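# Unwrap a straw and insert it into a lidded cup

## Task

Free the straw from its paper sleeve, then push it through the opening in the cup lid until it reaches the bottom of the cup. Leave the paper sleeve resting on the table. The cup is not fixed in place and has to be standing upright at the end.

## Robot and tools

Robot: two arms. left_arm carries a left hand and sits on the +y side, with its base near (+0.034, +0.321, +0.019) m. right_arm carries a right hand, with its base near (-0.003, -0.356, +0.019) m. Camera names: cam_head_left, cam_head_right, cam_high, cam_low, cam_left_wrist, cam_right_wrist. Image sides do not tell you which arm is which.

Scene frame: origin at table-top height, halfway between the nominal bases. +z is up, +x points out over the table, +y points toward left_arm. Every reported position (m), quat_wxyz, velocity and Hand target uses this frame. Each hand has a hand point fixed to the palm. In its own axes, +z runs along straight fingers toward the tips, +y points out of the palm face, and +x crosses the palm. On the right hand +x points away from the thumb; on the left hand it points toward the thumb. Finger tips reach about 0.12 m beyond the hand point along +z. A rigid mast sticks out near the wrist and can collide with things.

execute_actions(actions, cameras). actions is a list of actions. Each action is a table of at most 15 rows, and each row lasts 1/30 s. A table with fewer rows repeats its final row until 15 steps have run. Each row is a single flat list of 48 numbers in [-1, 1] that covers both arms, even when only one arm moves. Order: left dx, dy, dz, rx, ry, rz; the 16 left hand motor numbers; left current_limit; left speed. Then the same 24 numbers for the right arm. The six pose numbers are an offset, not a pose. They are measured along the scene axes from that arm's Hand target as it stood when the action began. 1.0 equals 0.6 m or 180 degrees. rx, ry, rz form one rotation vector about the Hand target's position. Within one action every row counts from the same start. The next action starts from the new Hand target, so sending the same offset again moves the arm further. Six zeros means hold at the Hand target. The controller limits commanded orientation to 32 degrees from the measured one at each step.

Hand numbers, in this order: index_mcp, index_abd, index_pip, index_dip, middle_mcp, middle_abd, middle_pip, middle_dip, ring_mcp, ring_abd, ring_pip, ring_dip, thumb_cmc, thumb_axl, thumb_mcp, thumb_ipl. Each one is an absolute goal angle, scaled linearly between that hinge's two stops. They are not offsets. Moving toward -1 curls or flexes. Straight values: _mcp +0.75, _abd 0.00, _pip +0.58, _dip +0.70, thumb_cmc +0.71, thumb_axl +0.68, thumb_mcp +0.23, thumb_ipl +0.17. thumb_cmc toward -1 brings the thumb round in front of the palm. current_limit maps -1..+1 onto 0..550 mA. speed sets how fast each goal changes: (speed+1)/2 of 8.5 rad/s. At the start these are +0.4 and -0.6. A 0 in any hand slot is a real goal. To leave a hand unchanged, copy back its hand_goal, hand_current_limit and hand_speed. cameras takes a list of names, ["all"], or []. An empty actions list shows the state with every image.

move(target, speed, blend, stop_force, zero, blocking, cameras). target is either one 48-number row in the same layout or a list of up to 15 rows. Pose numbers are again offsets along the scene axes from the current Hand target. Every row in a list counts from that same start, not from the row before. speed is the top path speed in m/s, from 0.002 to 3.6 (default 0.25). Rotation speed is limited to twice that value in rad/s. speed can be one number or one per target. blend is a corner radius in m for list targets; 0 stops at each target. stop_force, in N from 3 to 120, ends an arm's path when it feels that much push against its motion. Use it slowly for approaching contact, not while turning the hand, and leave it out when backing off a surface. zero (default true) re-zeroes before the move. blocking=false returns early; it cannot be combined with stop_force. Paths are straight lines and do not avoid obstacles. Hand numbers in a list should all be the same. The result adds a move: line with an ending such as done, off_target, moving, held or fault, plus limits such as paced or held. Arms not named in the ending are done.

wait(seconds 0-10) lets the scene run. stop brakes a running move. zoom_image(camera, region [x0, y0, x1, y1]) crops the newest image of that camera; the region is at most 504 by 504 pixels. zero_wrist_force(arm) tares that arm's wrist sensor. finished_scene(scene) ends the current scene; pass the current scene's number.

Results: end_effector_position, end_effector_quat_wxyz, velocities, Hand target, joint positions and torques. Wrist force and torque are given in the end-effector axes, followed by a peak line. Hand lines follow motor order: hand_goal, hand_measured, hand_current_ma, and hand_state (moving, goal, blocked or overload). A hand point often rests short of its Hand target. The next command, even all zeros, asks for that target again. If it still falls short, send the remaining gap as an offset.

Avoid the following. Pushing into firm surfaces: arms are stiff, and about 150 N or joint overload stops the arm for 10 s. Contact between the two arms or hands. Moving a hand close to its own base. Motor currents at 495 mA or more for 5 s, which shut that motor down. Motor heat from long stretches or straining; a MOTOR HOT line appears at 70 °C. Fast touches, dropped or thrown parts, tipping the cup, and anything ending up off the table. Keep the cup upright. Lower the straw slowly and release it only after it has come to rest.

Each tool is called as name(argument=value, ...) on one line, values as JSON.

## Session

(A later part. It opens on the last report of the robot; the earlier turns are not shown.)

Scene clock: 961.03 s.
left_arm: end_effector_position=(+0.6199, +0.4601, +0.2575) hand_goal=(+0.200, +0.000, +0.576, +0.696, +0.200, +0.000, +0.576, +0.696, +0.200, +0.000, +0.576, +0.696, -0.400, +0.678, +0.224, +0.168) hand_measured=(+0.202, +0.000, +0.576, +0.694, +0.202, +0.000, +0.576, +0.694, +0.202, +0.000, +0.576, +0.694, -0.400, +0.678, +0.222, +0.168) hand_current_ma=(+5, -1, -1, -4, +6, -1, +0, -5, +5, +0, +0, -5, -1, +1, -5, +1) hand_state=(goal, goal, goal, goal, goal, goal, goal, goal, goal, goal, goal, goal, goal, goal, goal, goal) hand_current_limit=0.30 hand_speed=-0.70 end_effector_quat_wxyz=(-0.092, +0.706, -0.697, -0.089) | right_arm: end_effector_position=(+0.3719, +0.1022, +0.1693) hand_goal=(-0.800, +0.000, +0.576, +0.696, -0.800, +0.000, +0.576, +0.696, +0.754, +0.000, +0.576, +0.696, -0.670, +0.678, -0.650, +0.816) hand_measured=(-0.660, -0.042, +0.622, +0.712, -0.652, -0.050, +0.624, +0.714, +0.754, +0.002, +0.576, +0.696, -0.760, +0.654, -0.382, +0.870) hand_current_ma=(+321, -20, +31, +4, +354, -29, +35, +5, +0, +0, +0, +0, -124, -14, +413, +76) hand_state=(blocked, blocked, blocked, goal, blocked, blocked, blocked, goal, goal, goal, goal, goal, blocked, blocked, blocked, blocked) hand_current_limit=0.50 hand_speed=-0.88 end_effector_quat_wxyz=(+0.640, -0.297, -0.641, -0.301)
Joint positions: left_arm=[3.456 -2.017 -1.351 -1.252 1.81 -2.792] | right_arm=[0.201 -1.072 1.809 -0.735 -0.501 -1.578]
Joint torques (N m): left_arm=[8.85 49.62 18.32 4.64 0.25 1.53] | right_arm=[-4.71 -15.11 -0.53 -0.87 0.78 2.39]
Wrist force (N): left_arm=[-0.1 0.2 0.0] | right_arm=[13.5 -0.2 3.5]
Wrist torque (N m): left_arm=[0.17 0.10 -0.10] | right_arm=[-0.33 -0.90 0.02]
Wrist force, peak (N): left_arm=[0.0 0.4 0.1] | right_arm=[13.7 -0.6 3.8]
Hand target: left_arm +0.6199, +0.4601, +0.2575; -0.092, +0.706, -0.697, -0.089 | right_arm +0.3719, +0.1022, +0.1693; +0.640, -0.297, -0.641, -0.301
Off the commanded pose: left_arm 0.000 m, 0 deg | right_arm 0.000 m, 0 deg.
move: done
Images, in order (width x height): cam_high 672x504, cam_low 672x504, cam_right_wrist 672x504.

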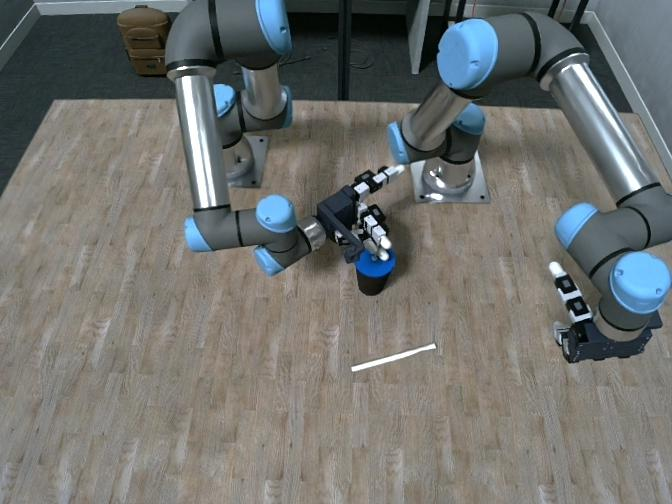

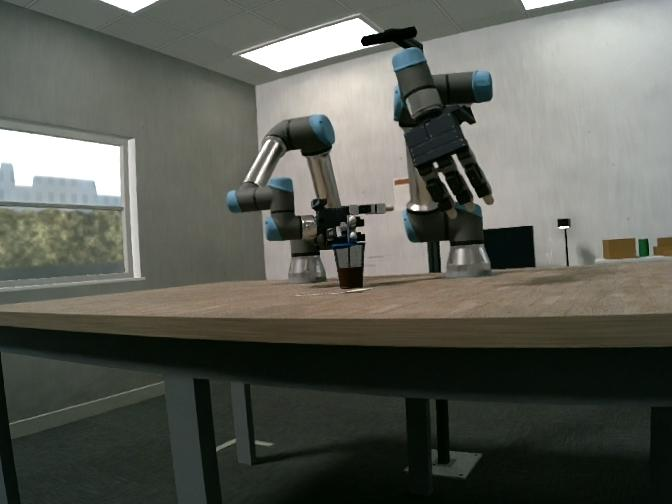

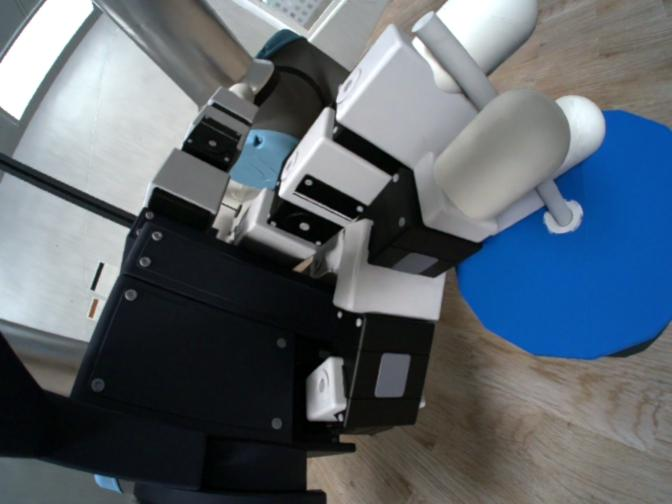

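move(target=[0,0,0,0,0,0,0.2,0,0.5766,0.6957,0.2,0,0.5766,0.6957,0.2,0,0.5766,0.6957,-0.4,0.678,0.2247,0.168,0.3,-0.7,0,0,0,0,0,0,-0.42,0,0.5766,0.6957,-0.42,0,0.5766,0.6957,0.754,0,0.576,0.696,-0.67,0.678,-0.2,0.708,0.3,-0.9], cameras=["cam_high","cam_low","cam_right_wrist"])

zoom_image(camera="cam_low", region=[300, 170, 400, 300])

zoom_image(camera="cam_high", region=[345, 200, 405, 300])

Scene clock: 965.60 s.
left_arm: end_effector_position=(+0.6199, +0.4601, +0.2575) hand_goal=(+0.200, +0.000, +0.576, +0.696, +0.200, +0.000, +0.576, +0.696, +0.200, +0.000, +0.576, +0.696, -0.400, +0.678, +0.224, +0.168) hand_measured=(+0.202, +0.000, +0.576, +0.694, +0.202, +0.000, +0.576, +0.694, +0.202, +0.000, +0.576, +0.694, -0.400, +0.678, +0.222, +0.168) hand_current_ma=(+5, -1, -1, -4, +6, -1, +0, -5, +5, +0, +0, -5, -1, +1, -5, +1) hand_state=(goal, goal, goal, goal, goal, goal, goal, goal, goal, goal, goal, goal, goal, goal, goal, goal) hand_current_limit=0.30 hand_speed=-0.70 end_effector_quat_wxyz=(-0.092, +0.706, -0.697, -0.089) | right_arm: end_effector_position=(+0.3719, +0.1022, +0.1693) hand_goal=(-0.420, +0.000, +0.576, +0.696, -0.420, +0.000, +0.576, +0.696, +0.754, +0.000, +0.576, +0.696, -0.670, +0.678, -0.200, +0.708) hand_measured=(-0.422, +0.002, +0.578, +0.698, -0.422, +0.002, +0.578, +0.698, +0.754, +0.002, +0.576, +0.696, -0.664, +0.678, -0.202, +0.710) hand_current_ma=(+0, +0, +0, +0, +0, +0, +0, +0, +0, +0, +0, +0, +0, +0, +0, +0) hand_state=(goal, goal, goal, goal, goal, goal, goal, goal, goal, goal, goal, goal, goal, goal, goal, goal) hand_current_limit=0.30 hand_speed=-0.90 end_effector_quat_wxyz=(+0.640, -0.297, -0.641, -0.301)
Joint positions: left_arm=[3.456 -2.017 -1.351 -1.252 1.81 -2.792] | right_arm=[0.201 -1.072 1.809 -0.735 -0.501 -1.578]
Joint torques (N m): left_arm=[8.62 49.12 18.92 5.24 0.21 1.25] | right_arm=[0.09 -27.34 -8.03 -0.64 0.72 -0.32]
Wrist force (N): left_arm=[0.0 0.2 0.1] | right_arm=[1.9 -1.1 2.4]
Wrist torque (N m): left_arm=[0.16 0.09 -0.10] | right_arm=[-0.46 -0.39 0.35]
Wrist force, peak (N): left_arm=[-0.1 0.4 0.3] | right_arm=[14.0 -0.2 3.5]
Hand target: left_arm +0.6199, +0.4601, +0.2575; -0.092, +0.706, -0.697, -0.089 | right_arm +0.3719, +0.1022, +0.1693; +0.640, -0.297, -0.641, -0.301
Off the commanded pose: left_arm 0.000 m, 0 deg | right_arm 0.000 m, 0 deg.
move: done
Images, in order (width x height): cam_high 672x504, cam_low 672x504, cam_right_wrist 672x504.

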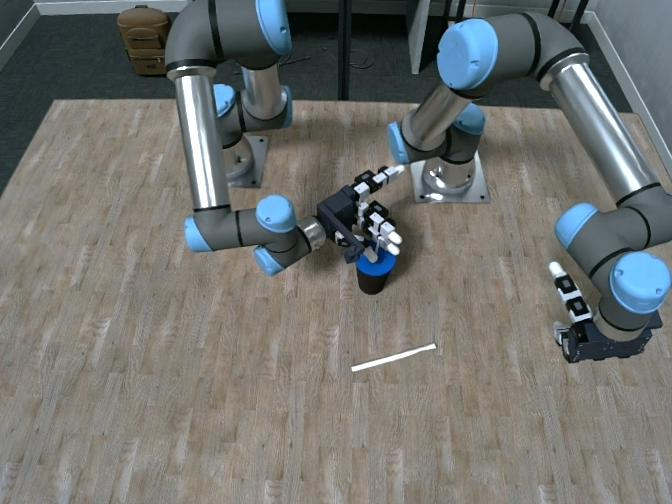

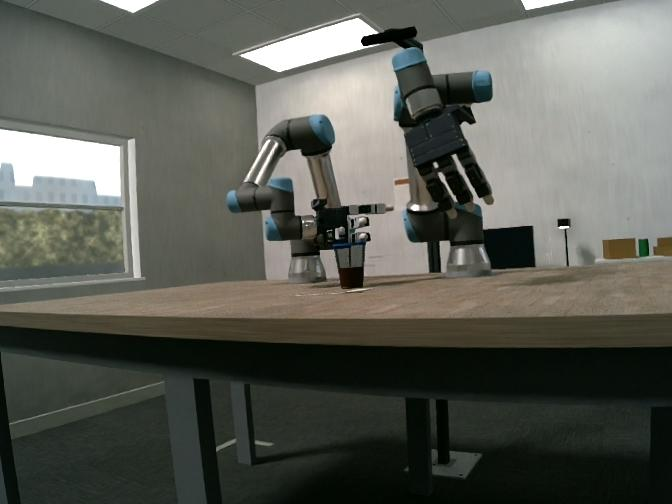

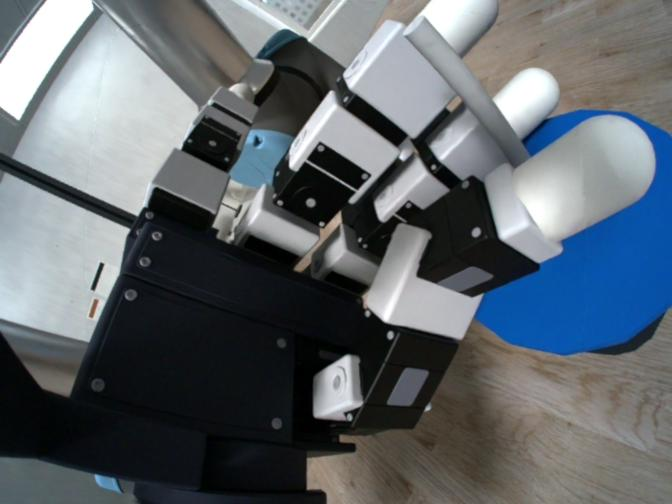

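Scaled by 3.877 from the camera's 672x504 image, which has a finer 960x720 frame.

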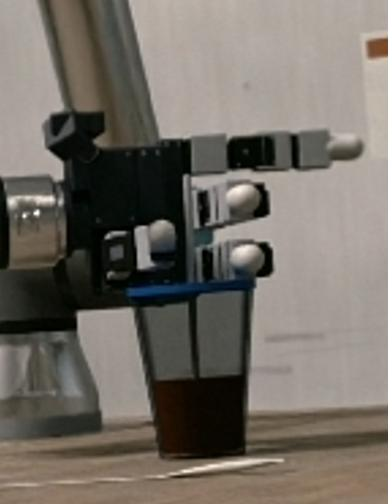

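Scaled by 5.040 from the camera's 672x504 image, which has a finer 960x720 frame.

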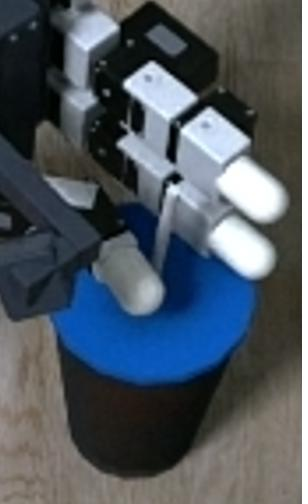

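move(target=[[0,0,0,0,0,0,0.2,0,0.5766,0.6957,0.2,0,0.5766,0.6957,0.2,0,0.5766,0.6957,-0.4,0.678,0.2247,0.168,0.3,-0.7,-0.003,0.004,0,0,0,0,-0.42,0,0.5766,0.6957,-0.42,0,0.5766,0.6957,0.754,0,0.576,0.696,-0.67,0.678,-0.2,0.708,0.3,-0.9],[0,0,0,0,0,0,0.2,0,0.5766,0.6957,0.2,0,0.5766,0.6957,0.2,0,0.5766,0.6957,-0.4,0.678,0.2247,0.168,0.3,-0.7,-0.041,-0.028,0,0,0,0,-0.42,0,0.5766,0.6957,-0.42,0,0.5766,0.6957,0.754,0,0.576,0.696,-0.67,0.678,-0.2,0.708,0.3,-0.9]], speed=0.02, cameras=["cam_high","cam_low","cam_right_wrist"])

zoom_image(camera="cam_low", region=[300, 170, 400, 300])

zoom_image(camera="cam_high", region=[345, 200, 405, 300])

Scene clock: 977.57 s.
left_arm: end_effector_position=(+0.6199, +0.4601, +0.2575) hand_goal=(+0.200, +0.000, +0.576, +0.696, +0.200, +0.000, +0.576, +0.696, +0.200, +0.000, +0.576, +0.696, -0.400, +0.678, +0.224, +0.168) hand_measured=(+0.202, +0.000, +0.576, +0.694, +0.202, +0.000, +0.576, +0.694, +0.202, +0.000, +0.576, +0.694, -0.400, +0.678, +0.222, +0.168) hand_current_ma=(+5, -1, -1, -4, +6, -1, +0, -5, +5, +0, +0, -5, -1, +1, -5, +1) hand_state=(goal, goal, goal, goal, goal, goal, goal, goal, goal, goal, goal, goal, goal, goal, goal, goal) hand_current_limit=0.30 hand_speed=-0.70 end_effector_quat_wxyz=(-0.092, +0.706, -0.697, -0.089) | right_arm: end_effector_position=(+0.3475, +0.0855, +0.1693) hand_goal=(-0.420, +0.000, +0.576, +0.696, -0.420, +0.000, +0.576, +0.696, +0.754, +0.000, +0.576, +0.696, -0.670, +0.678, -0.200, +0.708) hand_measured=(-0.422, +0.002, +0.578, +0.698, -0.422, +0.002, +0.578, +0.698, +0.754, +0.002, +0.576, +0.696, -0.664, +0.678, -0.202, +0.710) hand_current_ma=(+0, +0, +0, +0, +0, +0, +0, +0, +0, +0, +0, +0, +0, +0, +0, +0) hand_state=(goal, goal, goal, goal, goal, goal, goal, goal, goal, goal, goal, goal, goal, goal, goal, goal) hand_current_limit=0.30 hand_speed=-0.90 end_effector_quat_wxyz=(+0.640, -0.297, -0.641, -0.301)
Joint positions: left_arm=[3.456 -2.017 -1.351 -1.252 1.81 -2.792] | right_arm=[0.176 -1.126 1.9 -0.772 -0.526 -1.578]
Joint torques (N m): left_arm=[7.87 51.2 18.77 4.96 0.17 1.13] | right_arm=[-13.09 -42.86 -5.48 -0.74 -1.36 1.41]
Wrist force (N): left_arm=[0.1 0.2 0.2] | right_arm=[1.9 -1.2 2.6]
Wrist torque (N m): left_arm=[0.15 0.08 -0.09] | right_arm=[-0.46 -0.35 0.36]
Wrist force, peak (N): left_arm=[0.1 0.3 0.3] | right_arm=[1.8 -0.9 2.8]
Hand target: left_arm +0.6199, +0.4601, +0.2575; -0.092, +0.706, -0.697, -0.089 | right_arm +0.3473, +0.0854, +0.1693; +0.640, -0.297, -0.641, -0.301
Off the commanded pose: left_arm 0.000 m, 0 deg | right_arm 0.000 m, 0 deg.
move: done
Images, in order (width x height): cam_high 672x504, cam_low 672x504, cam_right_wrist 672x504.

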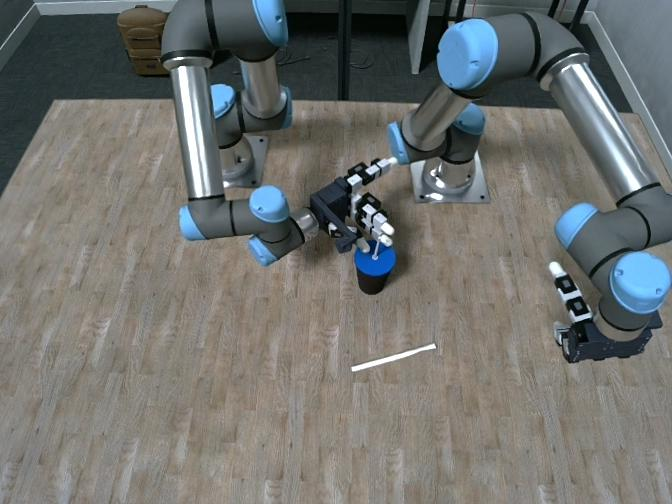

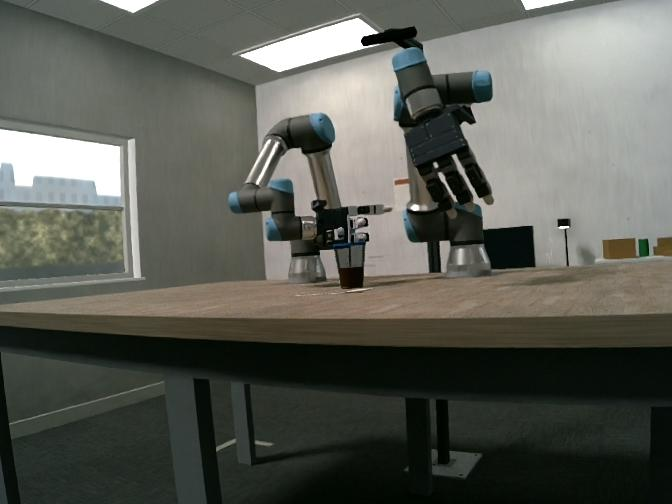

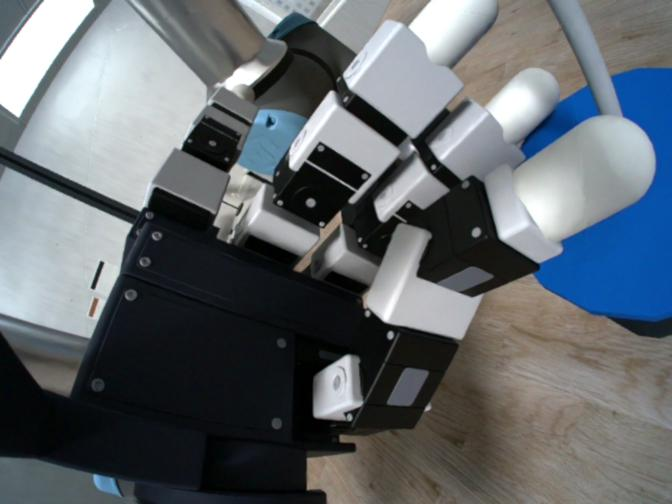

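Scaled by 3.877 from the camera's 672x504 image, which has a finer 960x720 frame.

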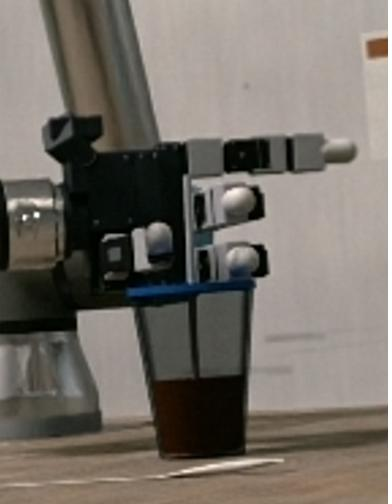

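Scaled by 5.040 from the camera's 672x504 image, which has a finer 960x720 frame.

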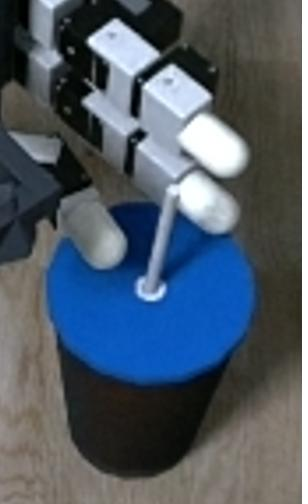

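move(target=[[0,0,0,0,0,0,0.2,0,0.5766,0.6957,0.2,0,0.5766,0.6957,0.2,0,0.5766,0.6957,-0.4,0.678,0.2247,0.168,0.3,-0.7,-0.09,-0.0755,0,0,0,0,-0.42,0,0.5766,0.6957,-0.42,0,0.5766,0.6957,0.754,0,0.576,0.696,-0.67,0.678,-0.2,0.708,0.3,-0.9],[0,0,0,0,0,0,0.2,0,0.5766,0.6957,0.2,0,0.5766,0.6957,0.2,0,0.5766,0.6957,-0.4,0.678,0.2247,0.168,0.3,-0.7,-0.12,-0.1,0.1,0,0,0,-0.42,0,0.5766,0.6957,-0.42,0,0.5766,0.6957,0.754,0,0.576,0.696,-0.67,0.678,-0.2,0.708,0.3,-0.9]], speed=[0.05,0.1], cameras=["all"])

zoom_image(camera="cam_low", region=[300, 170, 400, 300])

zoom_image(camera="cam_high", region=[345, 200, 405, 300])

Scene clock: 985.03 s.
left_arm: end_effector_position=(+0.6199, +0.4601, +0.2575) hand_goal=(+0.200, +0.000, +0.576, +0.696, +0.200, +0.000, +0.576, +0.696, +0.200, +0.000, +0.576, +0.696, -0.400, +0.678, +0.224, +0.168) hand_measured=(+0.202, +0.000, +0.576, +0.694, +0.202, +0.000, +0.576, +0.694, +0.202, +0.000, +0.576, +0.694, -0.400, +0.678, +0.222, +0.168) hand_current_ma=(+5, -1, -1, -4, +6, -1, +0, -5, +5, +0, +0, -5, -1, +1, -5, +1) hand_state=(goal, goal, goal, goal, goal, goal, goal, goal, goal, goal, goal, goal, goal, goal, goal, goal) hand_current_limit=0.30 hand_speed=-0.70 end_effector_quat_wxyz=(-0.092, +0.706, -0.697, -0.089) | right_arm: end_effector_position=(+0.2754, +0.0254, +0.2291) hand_goal=(-0.420, +0.000, +0.576, +0.696, -0.420, +0.000, +0.576, +0.696, +0.754, +0.000, +0.576, +0.696, -0.670, +0.678, -0.200, +0.708) hand_measured=(-0.422, +0.002, +0.578, +0.698, -0.422, +0.002, +0.578, +0.698, +0.754, +0.002, +0.576, +0.696, -0.664, +0.678, -0.202, +0.710) hand_current_ma=(+0, +0, +0, +0, +0, +0, +0, +0, +0, +0, +0, +0, +1, +0, +0, +0) hand_state=(goal, goal, goal, goal, goal, goal, goal, goal, goal, goal, goal, goal, goal, goal, goal, goal) hand_current_limit=0.30 hand_speed=-0.90 end_effector_quat_wxyz=(+0.640, -0.297, -0.641, -0.301)
Joint positions: left_arm=[3.456 -2.017 -1.351 -1.252 1.81 -2.792] | right_arm=[0.051 -1.414 2.106 -0.69 -0.65 -1.578]
Joint torques (N m): left_arm=[7.74 48.91 19.13 4.89 0.1 1.07] | right_arm=[-13.92 -34.26 -25.18 3.12 -1.31 -1.54]
Wrist force (N): left_arm=[-0.1 0.2 0.0] | right_arm=[1.7 -2.0 2.6]
Wrist torque (N m): left_arm=[0.17 0.10 -0.11] | right_arm=[-0.60 -0.33 0.24]
Wrist force, peak (N): left_arm=[-0.1 0.2 0.3] | right_arm=[1.9 -2.1 2.9]
Hand target: left_arm +0.6199, +0.4601, +0.2575; -0.092, +0.706, -0.697, -0.089 | right_arm +0.2753, +0.0254, +0.2293; +0.640, -0.297, -0.641, -0.301
Off the commanded pose: left_arm 0.000 m, 0 deg | right_arm 0.000 m, 0 deg.
move: done

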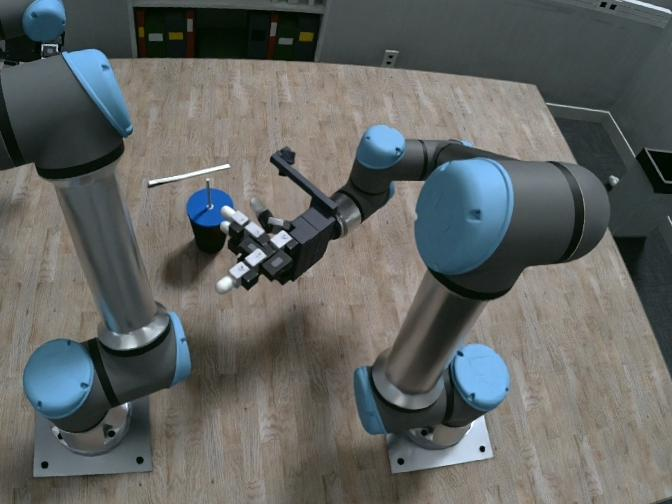

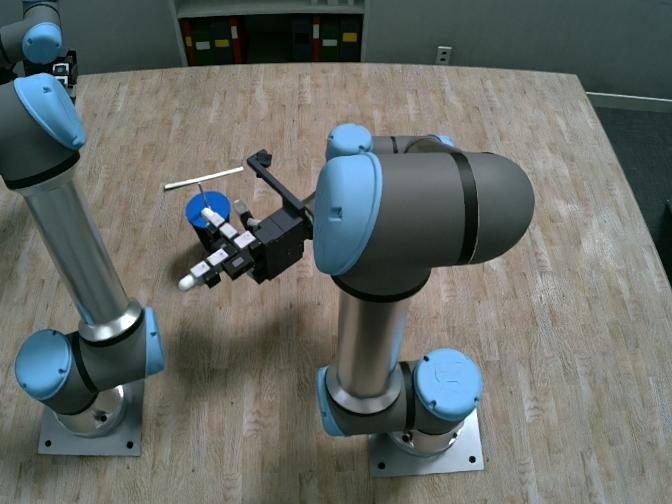

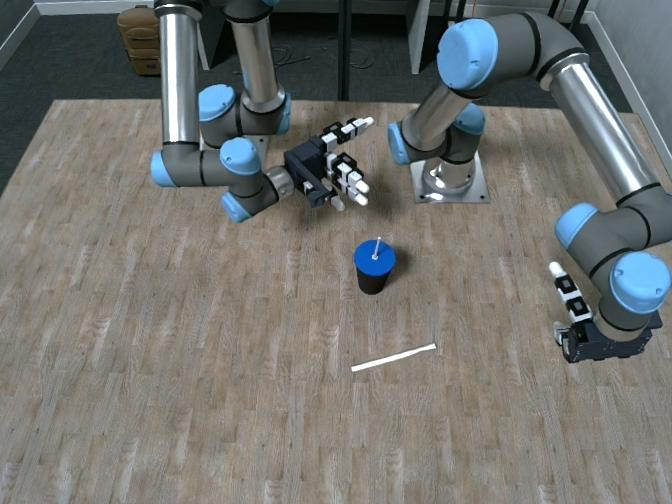

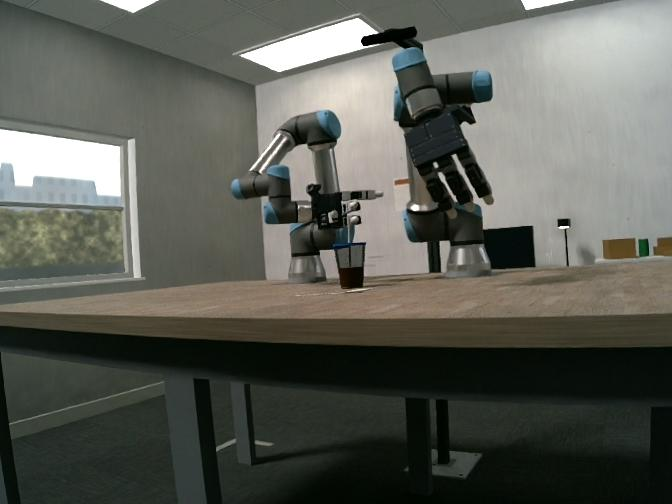

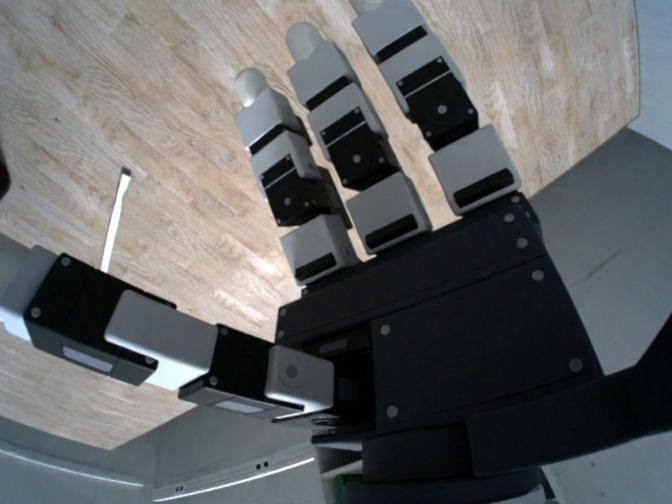

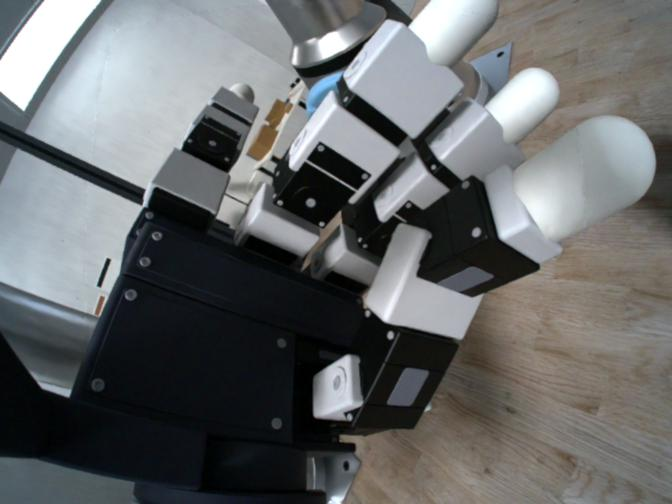

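Scaled by 3.877 from the camera's 672x504 image, which has a finer 960x720 frame.

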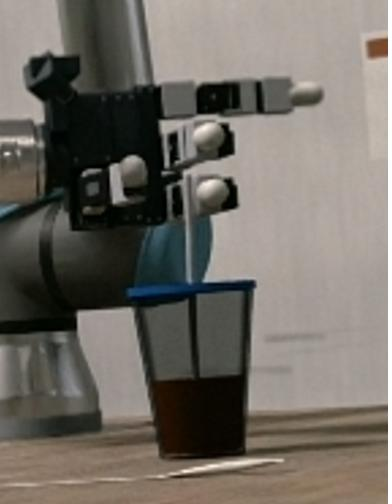

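Scaled by 5.040 from the camera's 672x504 image, which has a finer 960x720 frame.

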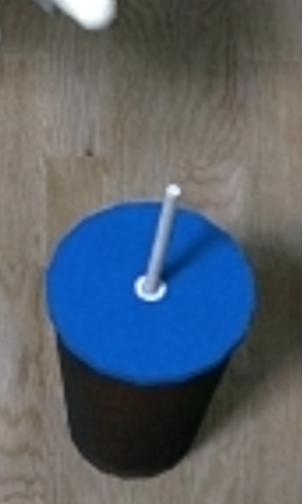

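finished_scene(scene=2)

The scene is finished: the task was done.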